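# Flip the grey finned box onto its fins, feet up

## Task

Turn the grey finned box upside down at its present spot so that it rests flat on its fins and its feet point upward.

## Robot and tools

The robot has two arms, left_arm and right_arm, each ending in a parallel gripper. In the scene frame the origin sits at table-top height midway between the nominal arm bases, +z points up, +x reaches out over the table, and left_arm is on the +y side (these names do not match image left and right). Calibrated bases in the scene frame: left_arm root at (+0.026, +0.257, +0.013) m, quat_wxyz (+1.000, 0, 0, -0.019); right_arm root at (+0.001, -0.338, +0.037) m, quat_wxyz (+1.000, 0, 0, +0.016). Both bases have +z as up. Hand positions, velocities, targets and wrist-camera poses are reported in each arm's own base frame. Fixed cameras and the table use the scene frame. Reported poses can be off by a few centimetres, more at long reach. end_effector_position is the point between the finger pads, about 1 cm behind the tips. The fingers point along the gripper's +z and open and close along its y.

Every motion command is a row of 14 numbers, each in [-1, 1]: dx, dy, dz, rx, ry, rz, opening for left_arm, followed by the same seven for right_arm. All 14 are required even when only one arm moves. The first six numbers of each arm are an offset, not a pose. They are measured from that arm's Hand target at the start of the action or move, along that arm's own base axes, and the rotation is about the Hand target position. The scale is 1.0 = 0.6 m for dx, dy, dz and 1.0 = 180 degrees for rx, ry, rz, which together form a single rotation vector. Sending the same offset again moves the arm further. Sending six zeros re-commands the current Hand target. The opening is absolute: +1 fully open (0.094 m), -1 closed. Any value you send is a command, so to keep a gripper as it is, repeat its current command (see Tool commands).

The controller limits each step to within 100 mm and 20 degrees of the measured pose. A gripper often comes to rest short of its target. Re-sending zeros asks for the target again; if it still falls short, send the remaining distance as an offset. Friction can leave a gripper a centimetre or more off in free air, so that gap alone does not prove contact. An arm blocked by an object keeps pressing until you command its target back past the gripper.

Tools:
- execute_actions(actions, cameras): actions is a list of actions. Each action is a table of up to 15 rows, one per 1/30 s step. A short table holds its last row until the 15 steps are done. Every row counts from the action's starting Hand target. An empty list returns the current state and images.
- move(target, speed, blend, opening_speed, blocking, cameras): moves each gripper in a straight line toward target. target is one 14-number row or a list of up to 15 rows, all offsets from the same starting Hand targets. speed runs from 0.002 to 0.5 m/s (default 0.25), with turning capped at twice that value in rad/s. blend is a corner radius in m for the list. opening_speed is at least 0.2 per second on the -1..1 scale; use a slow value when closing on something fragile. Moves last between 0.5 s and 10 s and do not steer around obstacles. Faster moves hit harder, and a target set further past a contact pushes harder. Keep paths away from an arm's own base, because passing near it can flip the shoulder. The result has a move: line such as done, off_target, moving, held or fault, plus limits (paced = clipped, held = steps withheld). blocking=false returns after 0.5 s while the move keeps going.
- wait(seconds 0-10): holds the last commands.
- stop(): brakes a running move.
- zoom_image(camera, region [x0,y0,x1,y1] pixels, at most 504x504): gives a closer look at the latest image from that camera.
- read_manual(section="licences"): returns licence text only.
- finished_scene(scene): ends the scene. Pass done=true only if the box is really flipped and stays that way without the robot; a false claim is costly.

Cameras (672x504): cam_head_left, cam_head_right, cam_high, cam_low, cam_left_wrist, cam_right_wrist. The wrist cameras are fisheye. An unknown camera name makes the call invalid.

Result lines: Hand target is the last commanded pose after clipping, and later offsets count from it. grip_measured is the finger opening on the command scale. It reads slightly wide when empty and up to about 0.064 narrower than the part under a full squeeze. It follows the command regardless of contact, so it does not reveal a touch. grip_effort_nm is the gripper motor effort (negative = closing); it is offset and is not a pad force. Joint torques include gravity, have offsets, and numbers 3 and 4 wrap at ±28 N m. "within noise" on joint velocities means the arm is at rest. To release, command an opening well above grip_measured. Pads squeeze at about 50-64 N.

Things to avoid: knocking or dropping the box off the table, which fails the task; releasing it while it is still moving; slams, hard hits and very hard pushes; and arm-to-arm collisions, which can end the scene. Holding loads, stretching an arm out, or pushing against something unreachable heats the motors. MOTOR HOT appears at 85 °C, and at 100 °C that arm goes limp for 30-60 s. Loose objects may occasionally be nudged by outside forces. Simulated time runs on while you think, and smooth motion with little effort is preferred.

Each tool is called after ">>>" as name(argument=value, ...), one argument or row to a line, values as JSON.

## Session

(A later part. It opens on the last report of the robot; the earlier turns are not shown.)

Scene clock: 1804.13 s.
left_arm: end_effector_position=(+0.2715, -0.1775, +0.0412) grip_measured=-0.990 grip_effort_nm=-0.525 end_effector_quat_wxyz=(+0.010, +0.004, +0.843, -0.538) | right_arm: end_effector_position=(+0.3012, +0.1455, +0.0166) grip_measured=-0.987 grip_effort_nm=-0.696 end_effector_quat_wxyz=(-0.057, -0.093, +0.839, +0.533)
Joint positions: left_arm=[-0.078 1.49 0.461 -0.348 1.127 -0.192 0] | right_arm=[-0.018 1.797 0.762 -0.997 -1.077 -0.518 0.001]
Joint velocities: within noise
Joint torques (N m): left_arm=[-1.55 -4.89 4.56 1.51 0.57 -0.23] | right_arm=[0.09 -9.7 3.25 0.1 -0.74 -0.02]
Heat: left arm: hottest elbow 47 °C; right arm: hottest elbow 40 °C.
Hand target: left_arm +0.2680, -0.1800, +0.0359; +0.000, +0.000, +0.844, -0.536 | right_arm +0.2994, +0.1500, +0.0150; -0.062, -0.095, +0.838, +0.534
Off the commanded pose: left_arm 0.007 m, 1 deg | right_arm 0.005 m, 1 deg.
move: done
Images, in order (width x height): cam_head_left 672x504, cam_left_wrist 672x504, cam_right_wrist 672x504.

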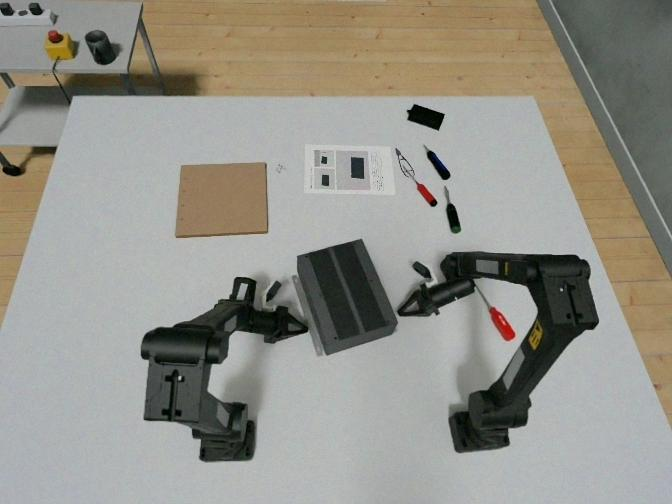

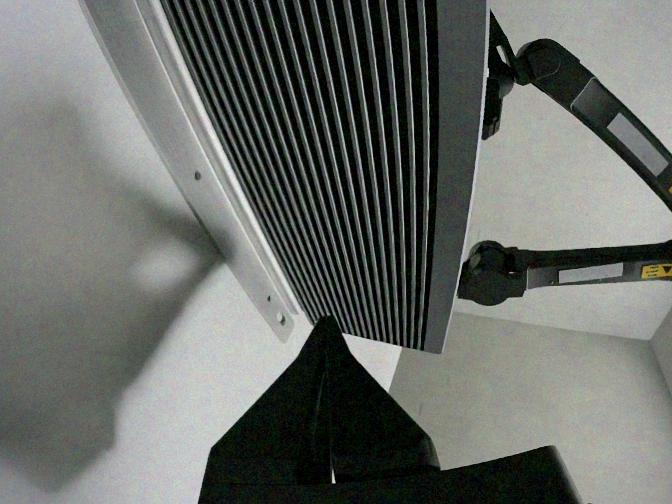

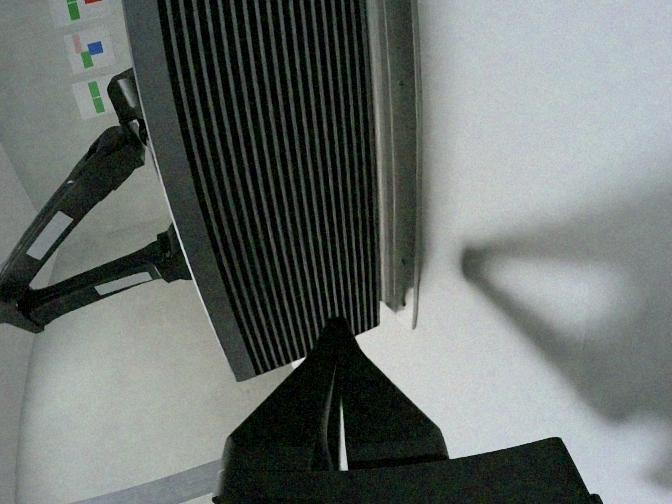

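>>> execute_actions(
  actions=[],
  cameras=["cam_high", "cam_left_wrist", "cam_right_wrist", "cam_head_left"],
)

Scene clock: 1844.87 s.
left_arm: end_effector_position=(+0.2715, -0.1774, +0.0412) grip_measured=-0.990 grip_effort_nm=-0.530 end_effector_quat_wxyz=(+0.010, +0.004, +0.843, -0.538) | right_arm: end_effector_position=(+0.3012, +0.1455, +0.0166) grip_measured=-0.987 grip_effort_nm=-0.696 end_effector_quat_wxyz=(-0.057, -0.093, +0.839, +0.533)
Joint positions: left_arm=[-0.078 1.49 0.461 -0.347 1.127 -0.192 0] | right_arm=[-0.018 1.797 0.762 -0.997 -1.077 -0.518 0.001]
Joint velocities: within noise
Joint torques (N m): left_arm=[-1.55 -4.95 4.51 1.39 0.56 -0.25] | right_arm=[0.03 -9.29 3.15 0.1 -0.72 -0.03]
Heat: left arm: hottest elbow 44 °C; right arm: hottest elbow 38 °C.
Hand target: left_arm +0.2679, -0.1799, +0.0359; +0.001, +0.000, +0.844, -0.536 | right_arm +0.2994, +0.1500, +0.0150; -0.062, -0.095, +0.838, +0.534
Tool commands: left_gripper/opening=-1.0 right_gripper/opening=-1.0
Off the commanded pose: left_arm 0.007 m, 1 deg | right_arm 0.005 m, 1 deg.
Images, in order (width x height): cam_head_left 672x504, cam_high 672x504, cam_left_wrist 672x504, cam_right_wrist 672x504.

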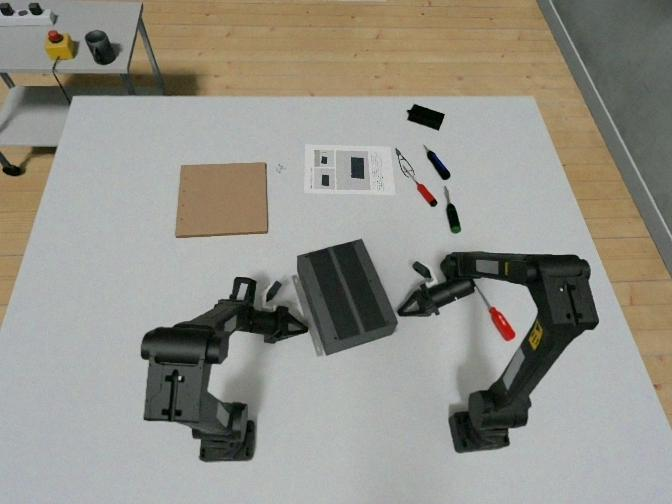

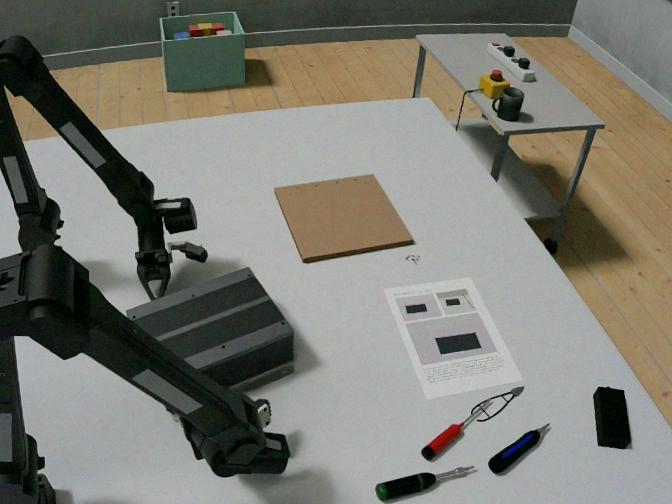

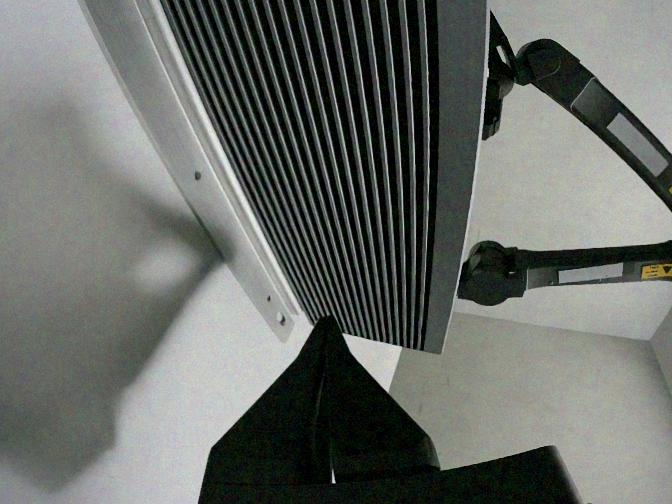

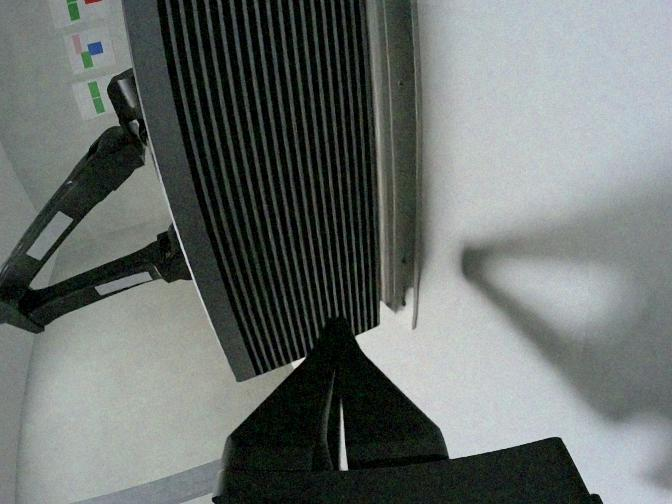

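>>> move(
  target=[0.006, -0.058, 0.0, 0, 0, 0, -1, -0.004, 0.058, 0.0, 0, 0, 0, -1],
  speed=0.06,
  cameras=["cam_left_wrist", "cam_right_wrist"],
)

Scene clock: 1864.57 s.
left_arm: end_effector_position=(+0.2738, -0.2071, +0.0414) grip_measured=-0.990 grip_effort_nm=-0.525 end_effector_quat_wxyz=(+0.007, -0.005, +0.841, -0.541) | right_arm: end_effector_position=(+0.3008, +0.1727, +0.0097) grip_measured=-0.987 grip_effort_nm=-0.691 end_effector_quat_wxyz=(-0.059, -0.081, +0.841, +0.531)
Joint positions: left_arm=[-0.183 1.49 0.43 -0.096 1.102 -0.453 0] | right_arm=[0.064 1.78 0.723 -0.805 -1.107 -0.31 0.001]
Joint velocities: within noise
Joint torques (N m): left_arm=[-3.19 -5.07 5.04 2.24 0.04 -0.27] | right_arm=[2.08 -11.46 3.4 0.51 -1.14 -0.01]
Heat: left arm: hottest elbow 43 °C; right arm: hottest elbow 38 °C.
Hand target: left_arm +0.2715, -0.2147, +0.0359; +0.001, +0.000, +0.844, -0.536 | right_arm +0.2971, +0.1848, +0.0150; -0.062, -0.095, +0.838, +0.534
Off the commanded pose: left_arm 0.010 m, 1 deg | right_arm 0.014 m, 2 deg.
move: off_target (right_arm)
Images, in order (width x height): cam_left_wrist 672x504, cam_right_wrist 672x504.

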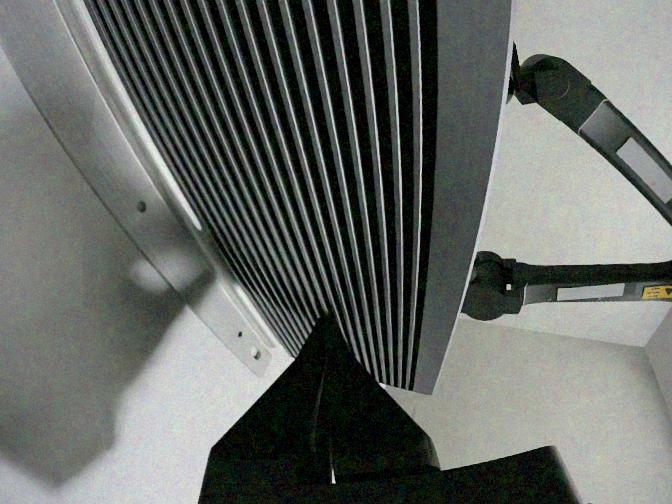

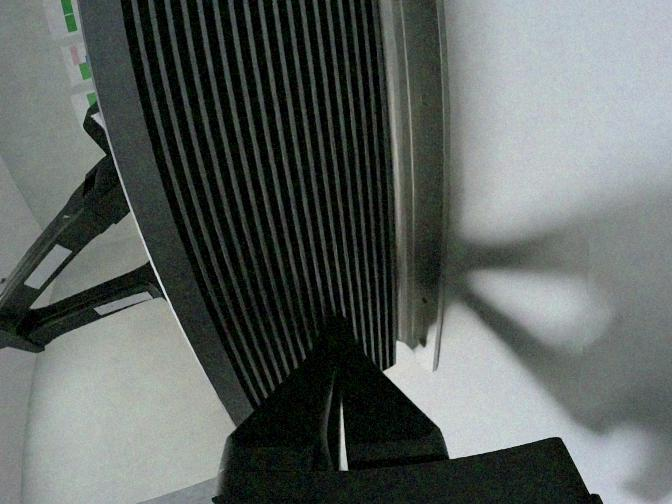

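>>> move(
  target=[
    [0.0257, -0.059, 0.0092, 0, 0, 0, -1, -0.0123, 0.0525, 0.0, 0, 0, 0, -1],
    [0.099, -0.0367, 0.1775, 0, 0, 0, -1, 0.062, 0.0715, 0.1662, 0, 0, 0, -1],
  ],
  speed=0.06,
  blend=0.005,
  cameras=["cam_left_wrist", "cam_right_wrist", "cam_head_left"],
)

Scene clock: 1908.23 s.
left_arm: end_effector_position=(+0.2928, -0.2051, +0.0898) grip_measured=-0.990 grip_effort_nm=-0.510 end_effector_quat_wxyz=(-0.052, -0.077, +0.860, -0.502) | right_arm: end_effector_position=(+0.3215, +0.1763, +0.0615) grip_measured=-0.987 grip_effort_nm=-0.686 end_effector_quat_wxyz=(-0.078, -0.037, +0.864, +0.495)
Joint positions: left_arm=[-0.184 1.358 0.574 -0.493 1.032 -0.53 0] | right_arm=[0.087 1.631 0.789 -0.923 -1.039 -0.11 0.001]
Joint velocities: within noise
Joint torques (N m): left_arm=[-4.84 -8.88 14.65 2.22 2.58 0.11] | right_arm=[7.82 -15.15 9.95 -0.79 -4.85 0.01]
Heat: left arm: hottest elbow 43 °C; right arm: hottest elbow 38 °C.
Hand target: left_arm +0.3309, -0.2367, +0.1424; +0.000, +0.000, +0.844, -0.536 | right_arm +0.3343, +0.2277, +0.1148; -0.062, -0.095, +0.838, +0.534
Off the commanded pose: left_arm 0.072 m, 12 deg | right_arm 0.075 m, 9 deg.
move: off_target (left_arm, right_arm)
Images, in order (width x height): cam_head_left 672x504, cam_left_wrist 672x504, cam_right_wrist 672x504.

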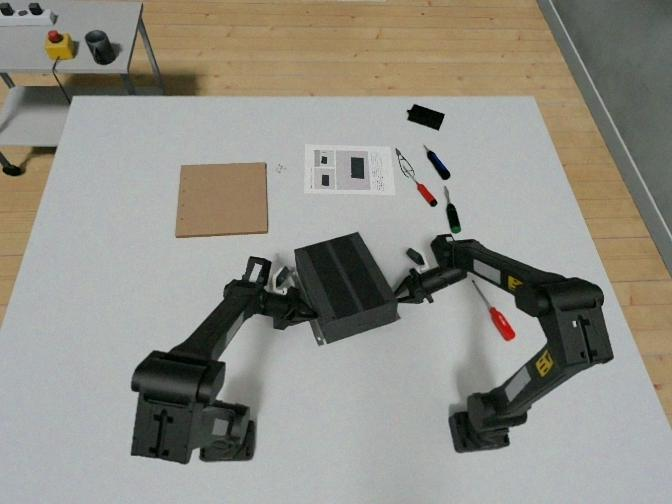

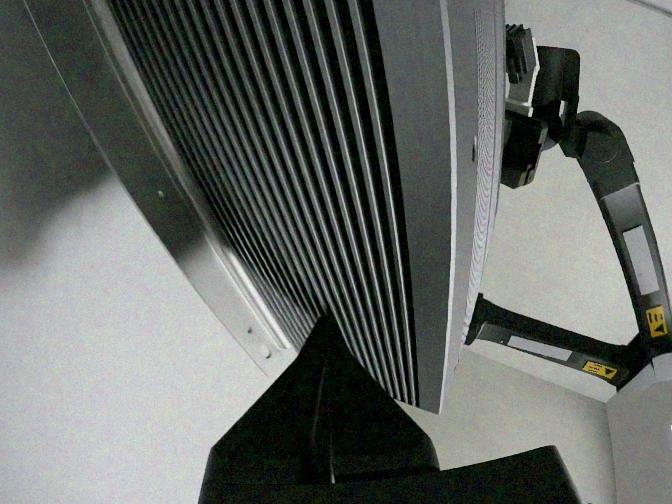

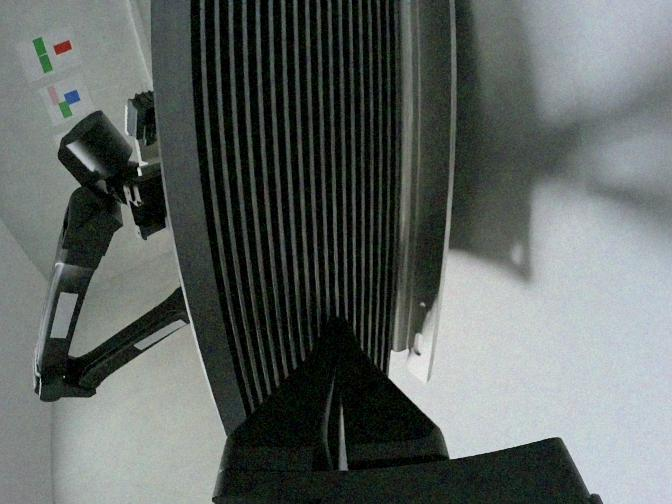

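>>> move(
  target=[
    [0.1125, 0.0257, 0.0917, 0, 0, 0, -1, 0.1092, 0.0365, 0.0915, 0, 0, 0, -1],
    [0.1912, 0.0585, 0.1167, 0, 0, 0, -1, 0.1938, 0.0493, 0.1165, 0, 0, 0, -1],
  ],
  speed=0.08,
  blend=0.02,
  cameras=["cam_left_wrist", "cam_right_wrist", "cam_high"],
)

Scene clock: 1929.83 s.
left_arm: end_effector_position=(+0.4161, -0.1699, +0.1784) grip_measured=-0.990 grip_effort_nm=-0.510 end_effector_quat_wxyz=(-0.029, -0.061, +0.854, -0.515) | right_arm: end_effector_position=(+0.4609, +0.2037, +0.1691) grip_measured=-0.987 grip_effort_nm=-0.696 end_effector_quat_wxyz=(-0.040, -0.050, +0.851, +0.521)
Joint positions: left_arm=[-0.042 1.518 1.027 -0.973 1.082 -0.249 0] | right_arm=[0.108 1.727 1.257 -1.154 -1.1 -0.043 0.001]
Joint velocities: within noise
Joint torques (N m): left_arm=[-5.77 -9.11 15.24 1.76 2.37 0.09] | right_arm=[7.94 -13.45 9.57 -0.36 -2.18 -0.09]
Heat: left arm: hottest elbow 49 °C; right arm: hottest wrist yaw 52 °C.
Hand target: left_arm +0.4457, -0.2015, +0.2125; +0.001, +0.000, +0.844, -0.536 | right_arm +0.4506, +0.2573, +0.1846; -0.062, -0.095, +0.838, +0.534
Off the commanded pose: left_arm 0.055 m, 8 deg | right_arm 0.057 m, 6 deg.
move: off_target (left_arm, right_arm)
Images, in order (width x height): cam_high 672x504, cam_left_wrist 672x504, cam_right_wrist 672x504.

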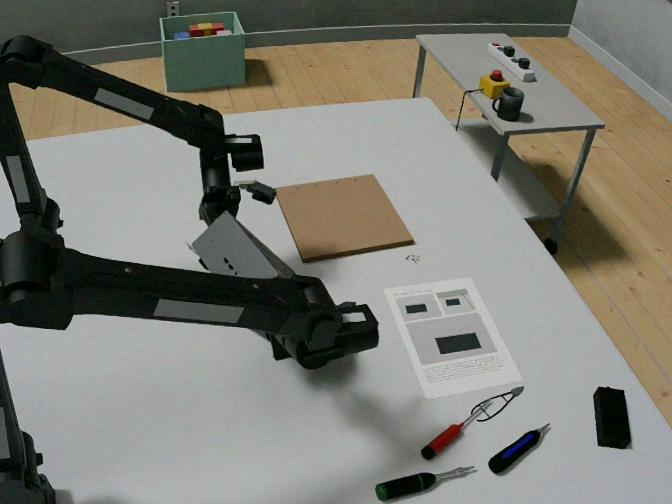

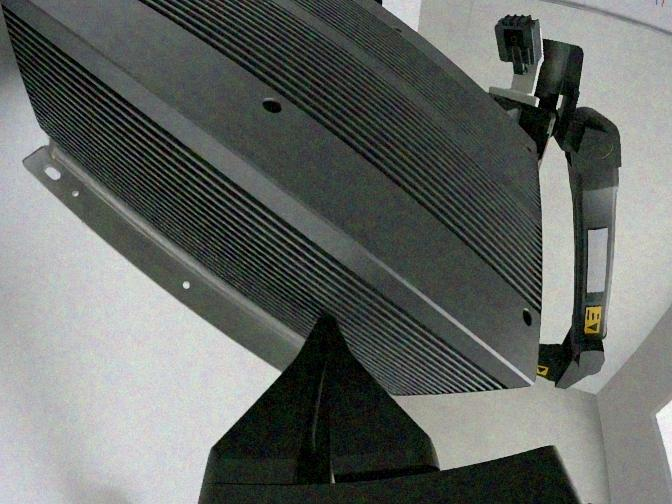

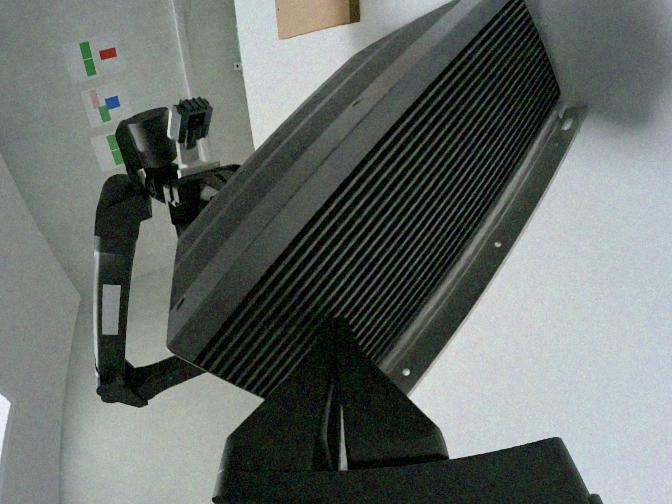

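>>> move(
  target=[0.1032, 0.0382, 0.0, 0, 0, 0, -1, 0.1402, 0.0023, 0.004, 0, 0, 0, -1],
  speed=0.06,
  cameras=["cam_left_wrist", "cam_right_wrist", "cam_high", "cam_low"],
)

Scene clock: 1953.37 s.
left_arm: end_effector_position=(+0.4959, -0.1447, +0.1960) grip_measured=-0.990 grip_effort_nm=-0.510 end_effector_quat_wxyz=(-0.002, -0.044, +0.851, -0.523) | right_arm: end_effector_position=(+0.5402, +0.2226, +0.1832) grip_measured=-0.987 grip_effort_nm=-0.686 end_effector_quat_wxyz=(-0.047, -0.066, +0.843, +0.532)
Joint positions: left_arm=[0.018 1.687 1.281 -1.105 1.1 -0.121 0] | right_arm=[0.123 1.928 1.579 -1.312 -1.124 -0.09 0.001]
Joint velocities: within noise
Joint torques (N m): left_arm=[-6.01 -11.87 12.62 0.68 1.98 0.04] | right_arm=[4.6 -15.5 9.83 -0.23 -1.05 -0.18]
Heat: left arm: hottest elbow 57 °C; right arm: hottest elbow 45 °C.
Hand target: left_arm +0.5076, -0.1786, +0.2124; +0.001, +0.000, +0.844, -0.536 | right_arm +0.5347, +0.2587, +0.1870; -0.062, -0.095, +0.838, +0.534
Off the commanded pose: left_arm 0.040 m, 5 deg | right_arm 0.037 m, 4 deg.
move: off_target (left_arm, right_arm)
Images, in order (width x height): cam_high 672x504, cam_low 672x504, cam_left_wrist 672x504, cam_right_wrist 672x504.

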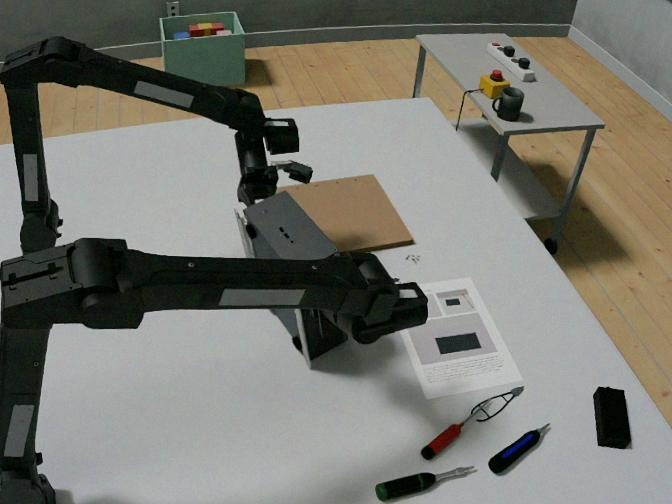

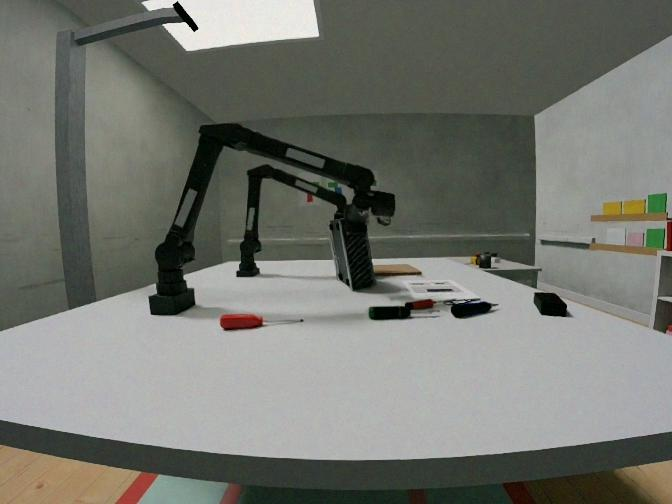

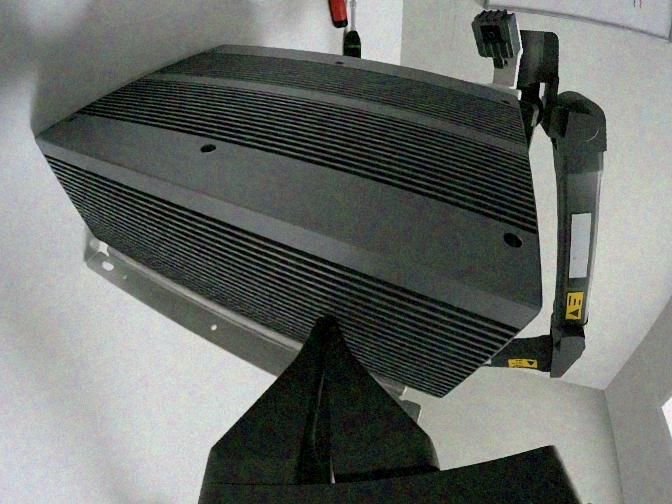

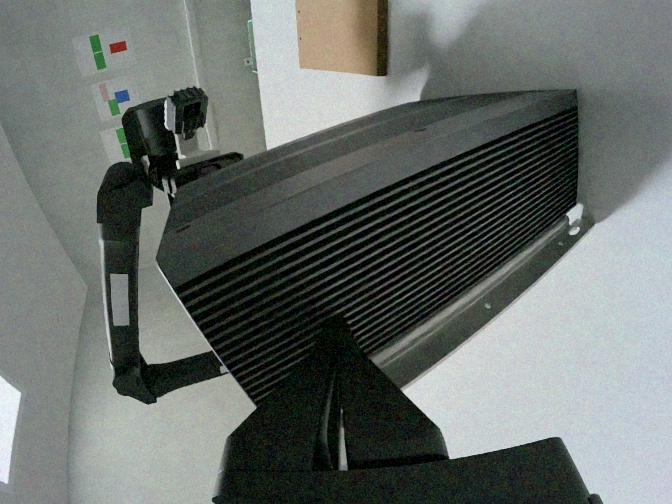

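>>> zoom_image(
  camera="cam_low",
  region=[300, 180, 430, 300],
)

Scaled by 3.877.

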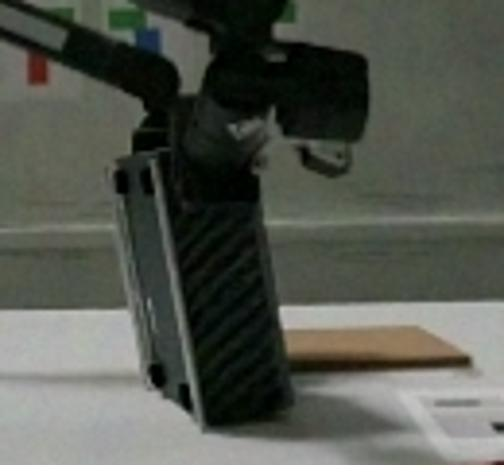

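>>> move(
  target=[0.0588, 0.0282, -0.014, 0, 0, 0, -1, 0.0615, 0.0048, -0.0067, 0, 0, 0, -1],
  speed=0.04,
  cameras=["cam_left_wrist", "cam_right_wrist", "cam_head_left", "cam_low"],
)

>>> zoom_image(
  camera="cam_low",
  region=[300, 180, 430, 300],
)

Scene clock: 1969.40 s.
left_arm: end_effector_position=(+0.5308, -0.1309, +0.1959) grip_measured=-0.990 grip_effort_nm=-0.510 end_effector_quat_wxyz=(+0.001, -0.036, +0.850, -0.526) | right_arm: end_effector_position=(+0.5704, +0.2326, +0.1764) grip_measured=-0.987 grip_effort_nm=-0.691 end_effector_quat_wxyz=(-0.059, -0.068, +0.842, +0.531)
Joint positions: left_arm=[0.044 1.785 1.411 -1.195 1.108 -0.042 0] | right_arm=[0.133 2.029 1.719 -1.381 -1.125 -0.104 0.001]
Joint velocities: within noise
Joint torques (N m): left_arm=[-5.36 -12.75 12.29 0.64 1.7 0.03] | right_arm=[2.96 -17.2 10.5 0.13 -1.03 -0.18]
Heat: left arm: hottest elbow 55 °C; right arm: hottest elbow 44 °C.
Hand target: left_arm +0.5429, -0.1618, +0.2040; +0.000, +0.000, +0.844, -0.537 | right_arm +0.5716, +0.2615, +0.1830; -0.062, -0.095, +0.838, +0.534
Off the commanded pose: left_arm 0.034 m, 4 deg | right_arm 0.030 m, 3 deg.
move: off_target (left_arm, right_arm)
Images, in order (width x height): cam_head_left 672x504, cam_low 672x504, cam_left_wrist 672x504, cam_right_wrist 672x504.

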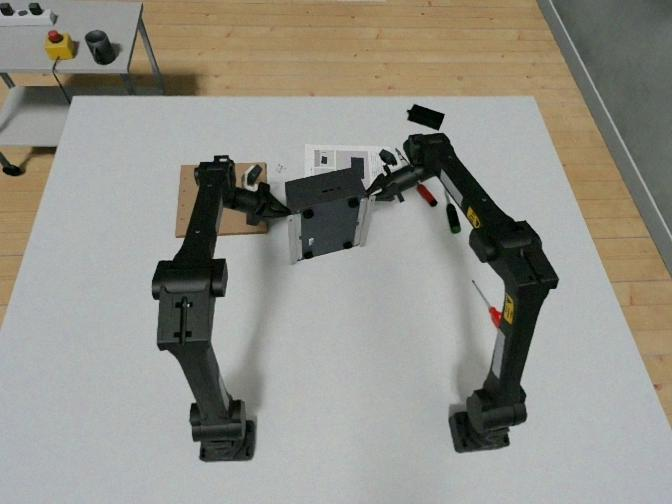

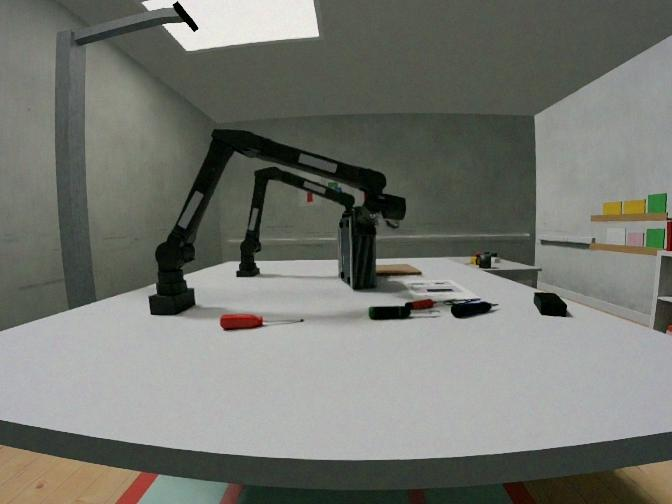

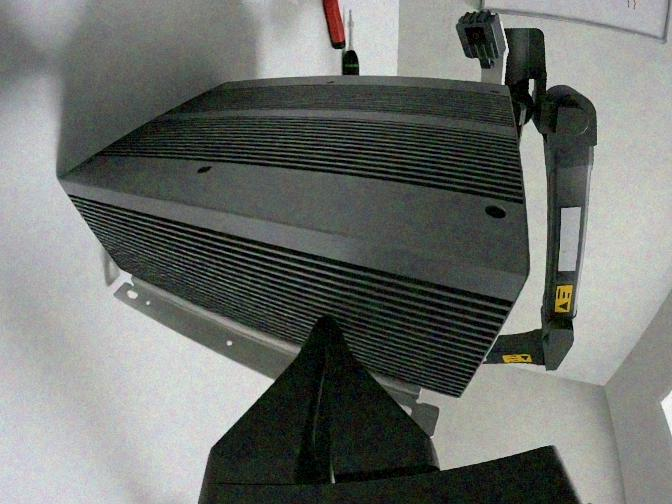

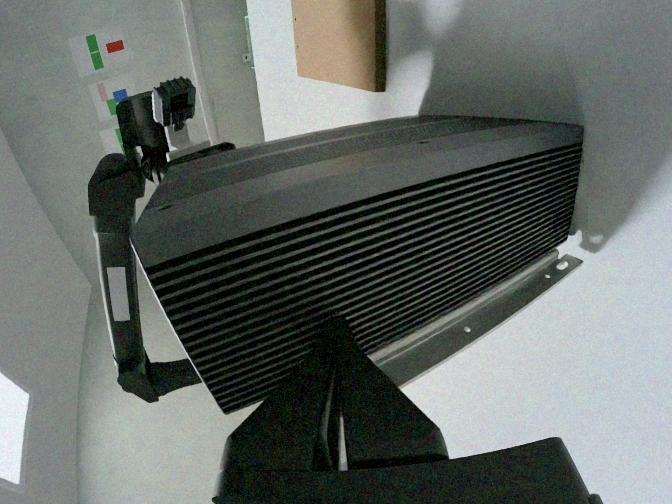

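Scaled by 3.877.

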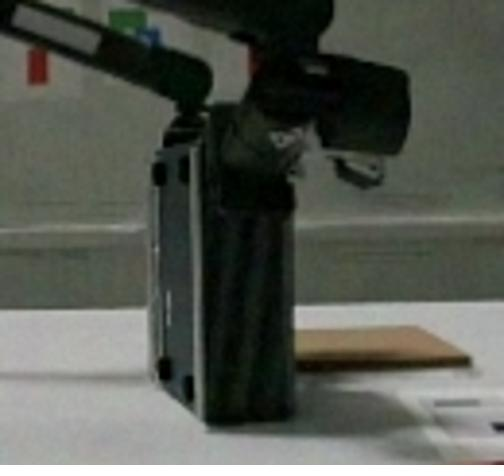

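>>> move(
  target=[-0.0341, 0.1115, 0, 0, 0, 0, -1, 0.0288, -0.113, 0, 0, 0, 0, -1],
  speed=0.05,
  cameras=["cam_left_wrist", "cam_right_wrist", "cam_head_left", "cam_low"],
)

>>> zoom_image(
  camera="cam_low",
  region=[300, 180, 430, 300],
)

>>> zoom_image(
  camera="cam_head_left",
  region=[240, 130, 420, 280],
)

Scene clock: 1996.87 s.
left_arm: end_effector_position=(+0.5091, -0.1001, +0.2062) grip_measured=-0.990 grip_effort_nm=-0.515 end_effector_quat_wxyz=(-0.004, -0.003, +0.843, -0.538) | right_arm: end_effector_position=(+0.5763, +0.1985, +0.1778) grip_measured=-0.987 grip_effort_nm=-0.691 end_effector_quat_wxyz=(-0.074, -0.089, +0.837, +0.535)
Joint positions: left_arm=[0.11 1.796 1.437 -1.451 1.122 0.252 0] | right_arm=[0.077 2.106 1.833 -1.646 -1.111 -0.353 0.001]
Joint velocities: within noise
Joint torques (N m): left_arm=[-0.21 -12.51 10.92 -0.06 0.56 -0.02] | right_arm=[-0.91 -17.96 10.41 -0.32 -0.55 -0.2]
Heat: left arm: hottest elbow 53 °C; right arm: hottest elbow 45 °C.
Hand target: left_arm +0.5224, -0.0950, +0.2042; +0.001, +0.000, +0.844, -0.537 | right_arm +0.5889, +0.1936, +0.1831; -0.062, -0.095, +0.838, +0.534
Off the commanded pose: left_arm 0.014 m, 1 deg | right_arm 0.014 m, 2 deg.
move: off_target (left_arm, right_arm)
Images, in order (width x height): cam_head_left 672x504, cam_low 672x504, cam_left_wrist 672x504, cam_right_wrist 672x504.

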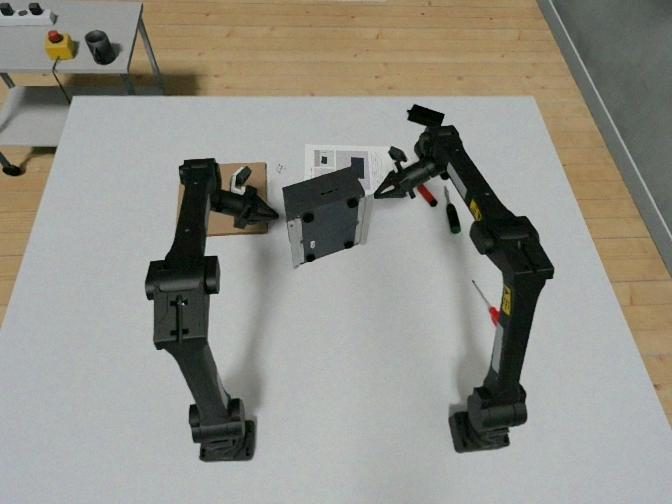

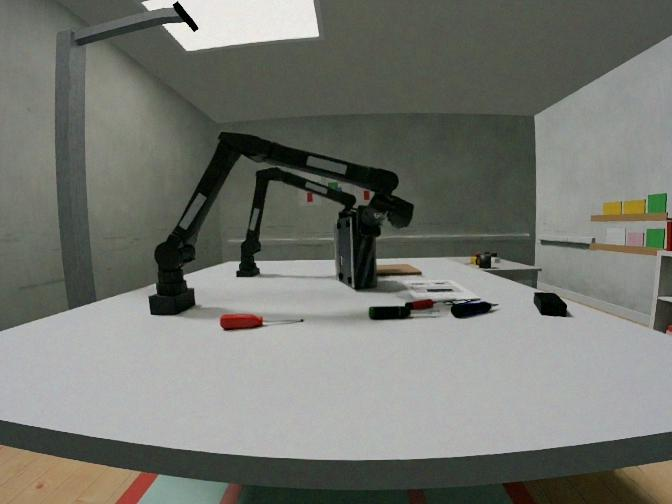

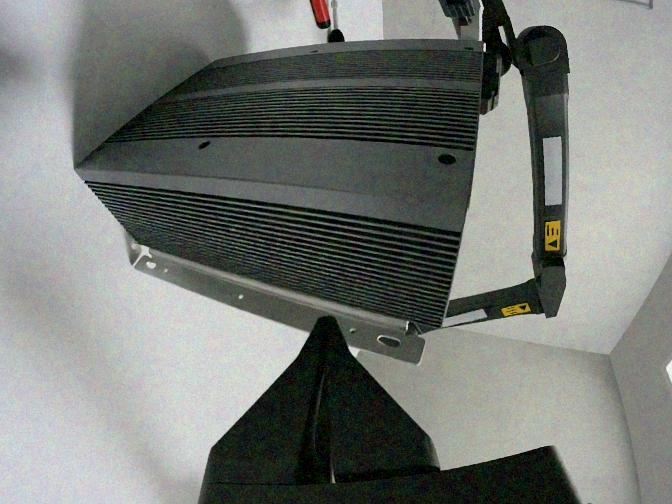

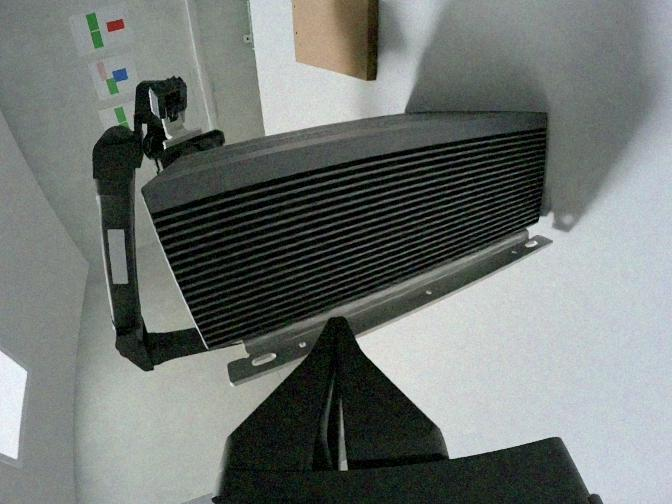

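Scaled by 3.877.

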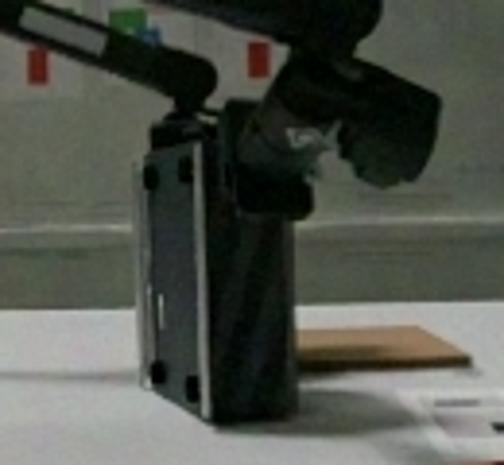

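Scaled by 2.800.

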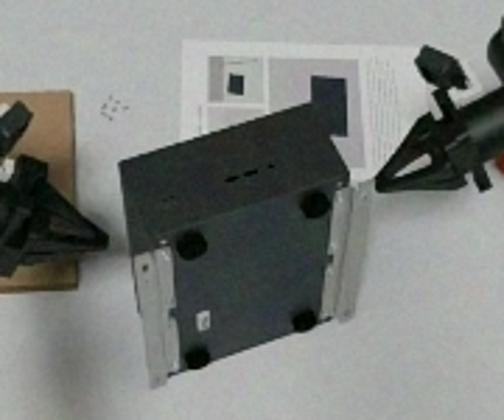

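>>> move(
  target=[
    [-0.015, 0.05, 0, 0, 0, 0, -1, 0.0108, -0.05, 0, 0, 0, 0, -1],
    [-0.0857, 0.0, -0.1287, 0.0545, -0.4439, -0.1482, -1, -0.0898, -0.026, -0.1335, 0.1025, -0.4415, 0.211, -1],
  ],
  speed=[0.1, 0.2],
  blend=0.01,
  cameras=["cam_left_wrist", "cam_right_wrist", "cam_head_left", "cam_low"],
)

Scene clock: 2172.63 s.
left_arm: end_effector_position=(+0.4719, -0.0901, +0.1198) grip_measured=-0.990 grip_effort_nm=-0.515 end_effector_quat_wxyz=(+0.414, +0.508, +0.676, -0.338) | right_arm: end_effector_position=(+0.5351, +0.1700, +0.0931) grip_measured=-0.987 grip_effort_nm=-0.686 end_effector_quat_wxyz=(-0.328, +0.650, -0.537, -0.426)
Joint positions: left_arm=[0.14 1.659 0.994 -0.693 1.117 1.296 0] | right_arm=[0.032 2.088 1.56 -1.433 -1.098 -1.969 0.001]
Joint velocities: within noise
Joint torques (N m): left_arm=[-1.61 -13.33 6.64 1.31 0.83 -0.07] | right_arm=[0.5 -19.25 6.52 -0.21 -0.81 -0.09]
Heat: left arm: hottest elbow 54 °C; right arm: hottest elbow 49 °C.
Hand target: left_arm +0.4710, -0.0949, +0.1269; +0.423, +0.520, +0.665, -0.330 | right_arm +0.5350, +0.1782, +0.1029; -0.334, +0.660, -0.525, -0.421
Off the commanded pose: left_arm 0.009 m, 2 deg | right_arm 0.013 m, 2 deg.
move: off_target (right_arm)
Images, in order (width x height): cam_head_left 672x504, cam_low 672x504, cam_left_wrist 672x504, cam_right_wrist 672x504.

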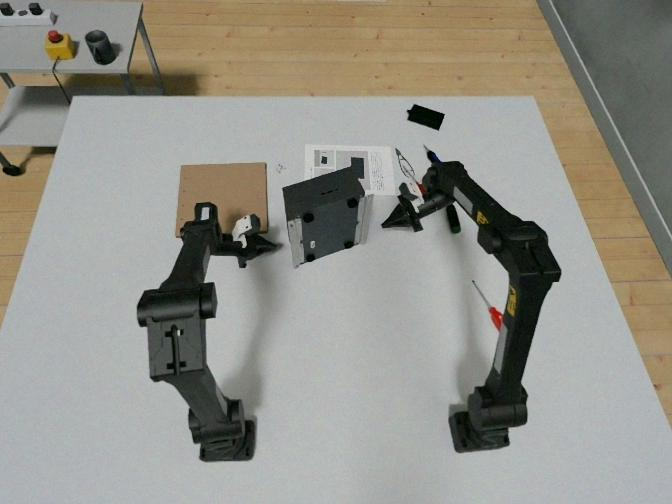

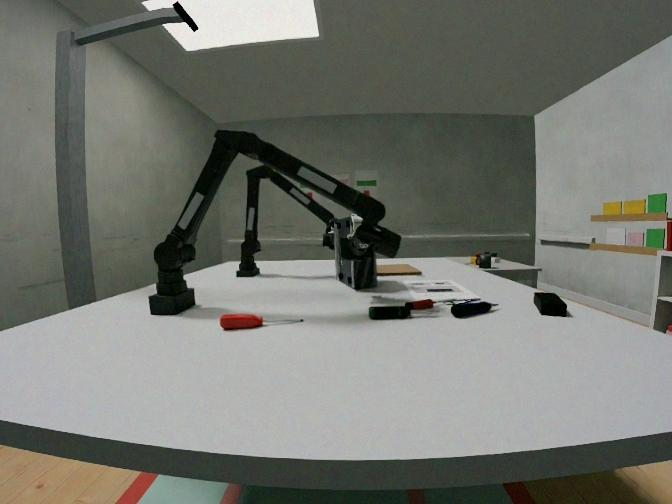

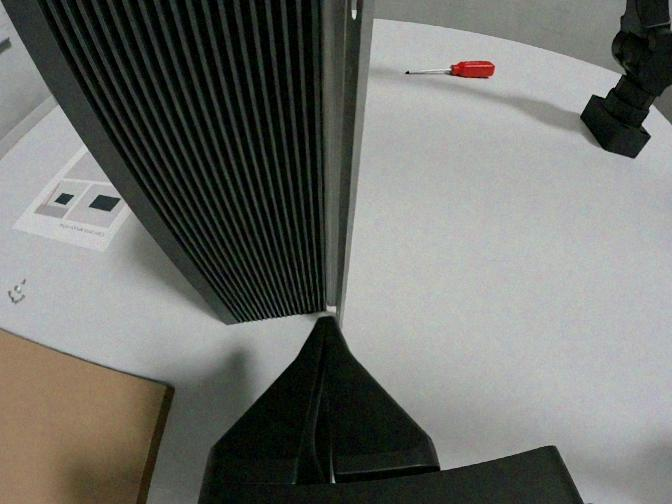

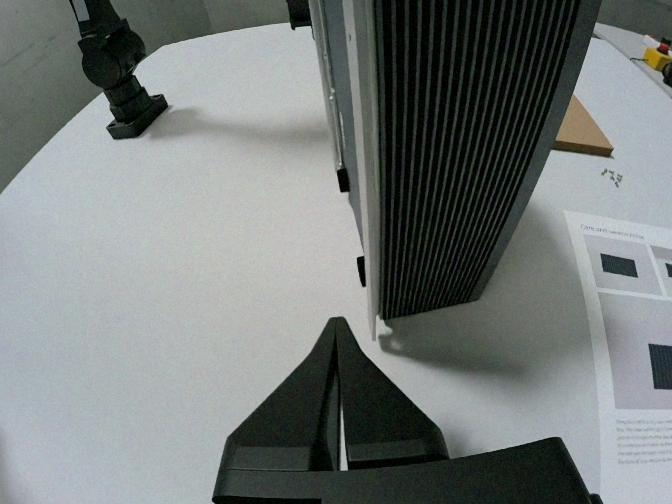

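>>> zoom_image(
  camera="cam_left_wrist",
  region=[240, 160, 440, 340],
)

>>> zoom_image(
  camera="cam_right_wrist",
  region=[280, 160, 480, 360],
)

Scaled by 2.520 from the camera's 672x504 image, which has a finer 960x720 frame.

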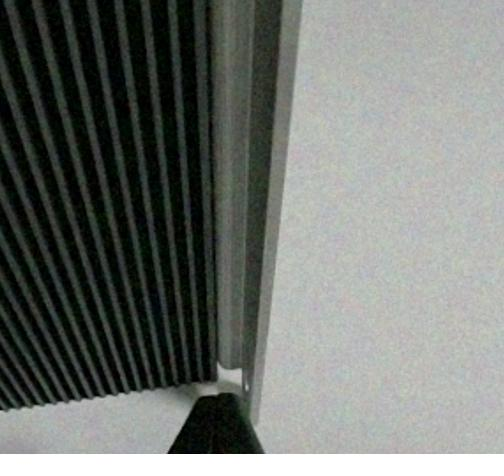

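Scaled by 2.520 from the camera's 672x504 image, which has a finer 960x720 frame.

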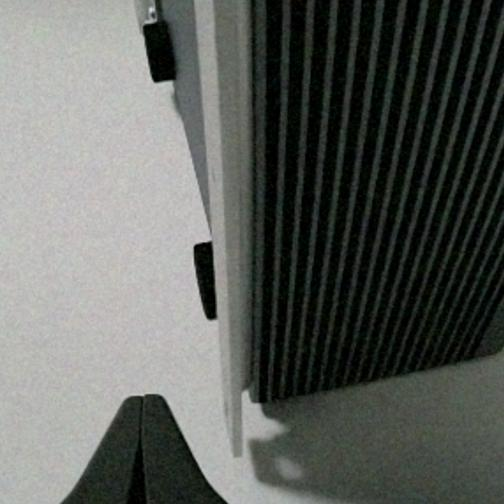

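>>> move(
  target=[-0.0158, 0, 0.0083, 0, 0, 0, 0.4, 0.04, 0, 0.0167, 0, 0, 0, 0.4],
  speed=0.1,
  cameras=["cam_left_wrist", "cam_right_wrist"],
)

Scene clock: 2231.13 s.
left_arm: end_effector_position=(+0.4643, -0.0912, +0.1260) grip_measured=+0.397 grip_effort_nm=0.154 end_effector_quat_wxyz=(+0.418, +0.512, +0.672, -0.334) | right_arm: end_effector_position=(+0.5496, +0.1705, +0.1071) grip_measured=+0.398 grip_effort_nm=0.081 end_effector_quat_wxyz=(-0.329, +0.651, -0.536, -0.426)
Joint positions: left_arm=[0.14 1.629 0.973 -0.692 1.117 1.302 0.066] | right_arm=[0.032 2.104 1.63 -1.486 -1.098 -1.971 0.066]
Joint velocities: within noise
Joint torques (N m): left_arm=[-1.38 -12.75 6.65 0.85 0.82 -0.07] | right_arm=[0.44 -17.44 9.31 -0.59 -0.81 -0.16]
Heat: left arm: hottest elbow 48 °C; right arm: hottest elbow 45 °C.
Hand target: left_arm +0.4616, -0.0949, +0.1319; +0.423, +0.520, +0.665, -0.330 | right_arm +0.5589, +0.1782, +0.1129; -0.334, +0.660, -0.525, -0.421
Off the commanded pose: left_arm 0.007 m, 1 deg | right_arm 0.013 m, 2 deg.
move: off_target (right_arm)
Images, in order (width x height): cam_left_wrist 672x504, cam_right_wrist 672x504.

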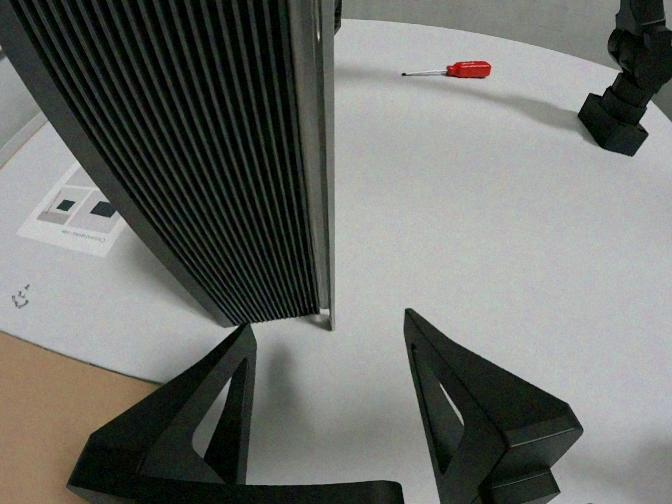

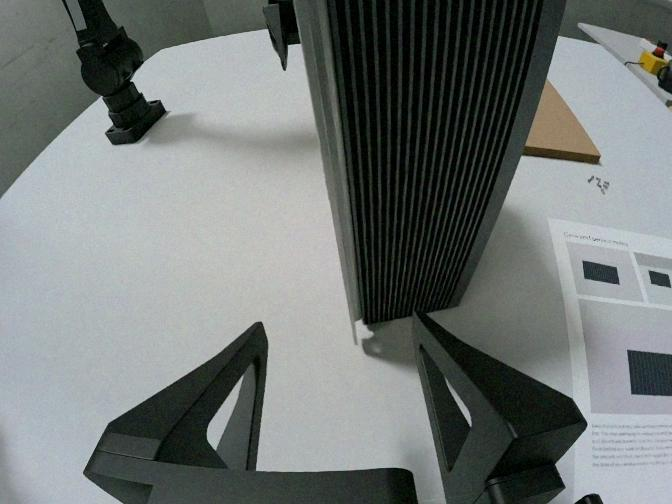

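>>> move(
  target=[0.03, -0.0975, 0, 0, 0, 0, 0.4, 0.0, 0.075, 0, 0, 0, 0, 0.4],
  speed=0.08,
  cameras=["cam_left_wrist", "cam_right_wrist"],
)

Scene clock: 2239.00 s.
left_arm: end_effector_position=(+0.4793, -0.1436, +0.1278) grip_measured=+0.397 grip_effort_nm=0.159 end_effector_quat_wxyz=(+0.420, +0.513, +0.670, -0.332) | right_arm: end_effector_position=(+0.5541, +0.2161, +0.1040) grip_measured=+0.398 grip_effort_nm=0.071 end_effector_quat_wxyz=(-0.328, +0.654, -0.532, -0.427)
Joint positions: left_arm=[0.017 1.624 0.953 -0.447 1.077 1.05 0.066] | right_arm=[0.109 2.104 1.63 -1.357 -1.12 -1.83 0.066]
Joint velocities: within noise
Joint torques (N m): left_arm=[-2.55 -12.04 7.25 2.09 0.47 -0.31] | right_arm=[0.26 -18.73 7.82 0.32 -0.86 0]
Heat: left arm: hottest elbow 47 °C; right arm: hottest elbow 45 °C.
Hand target: left_arm +0.4795, -0.1534, +0.1318; +0.423, +0.520, +0.665, -0.331 | right_arm +0.5589, +0.2231, +0.1129; -0.334, +0.660, -0.525, -0.421
Off the commanded pose: left_arm 0.011 m, 1 deg | right_arm 0.012 m, 1 deg.
move: off_target (left_arm, right_arm)
Images, in order (width x height): cam_left_wrist 672x504, cam_right_wrist 672x504.

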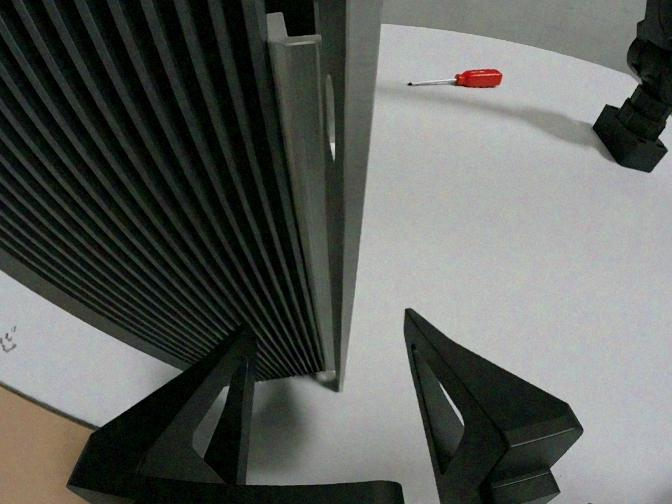

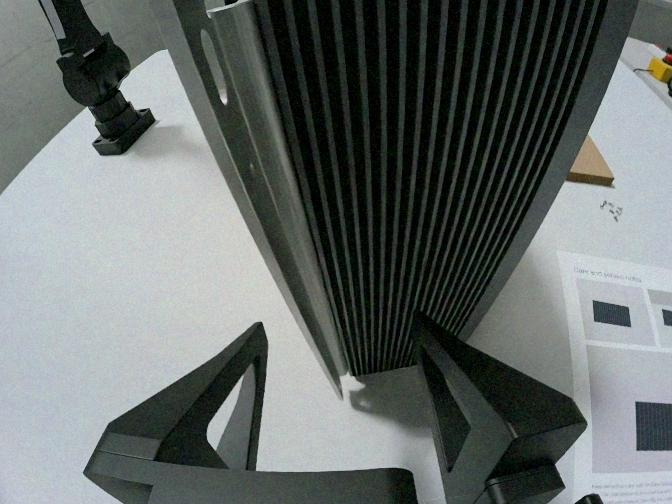

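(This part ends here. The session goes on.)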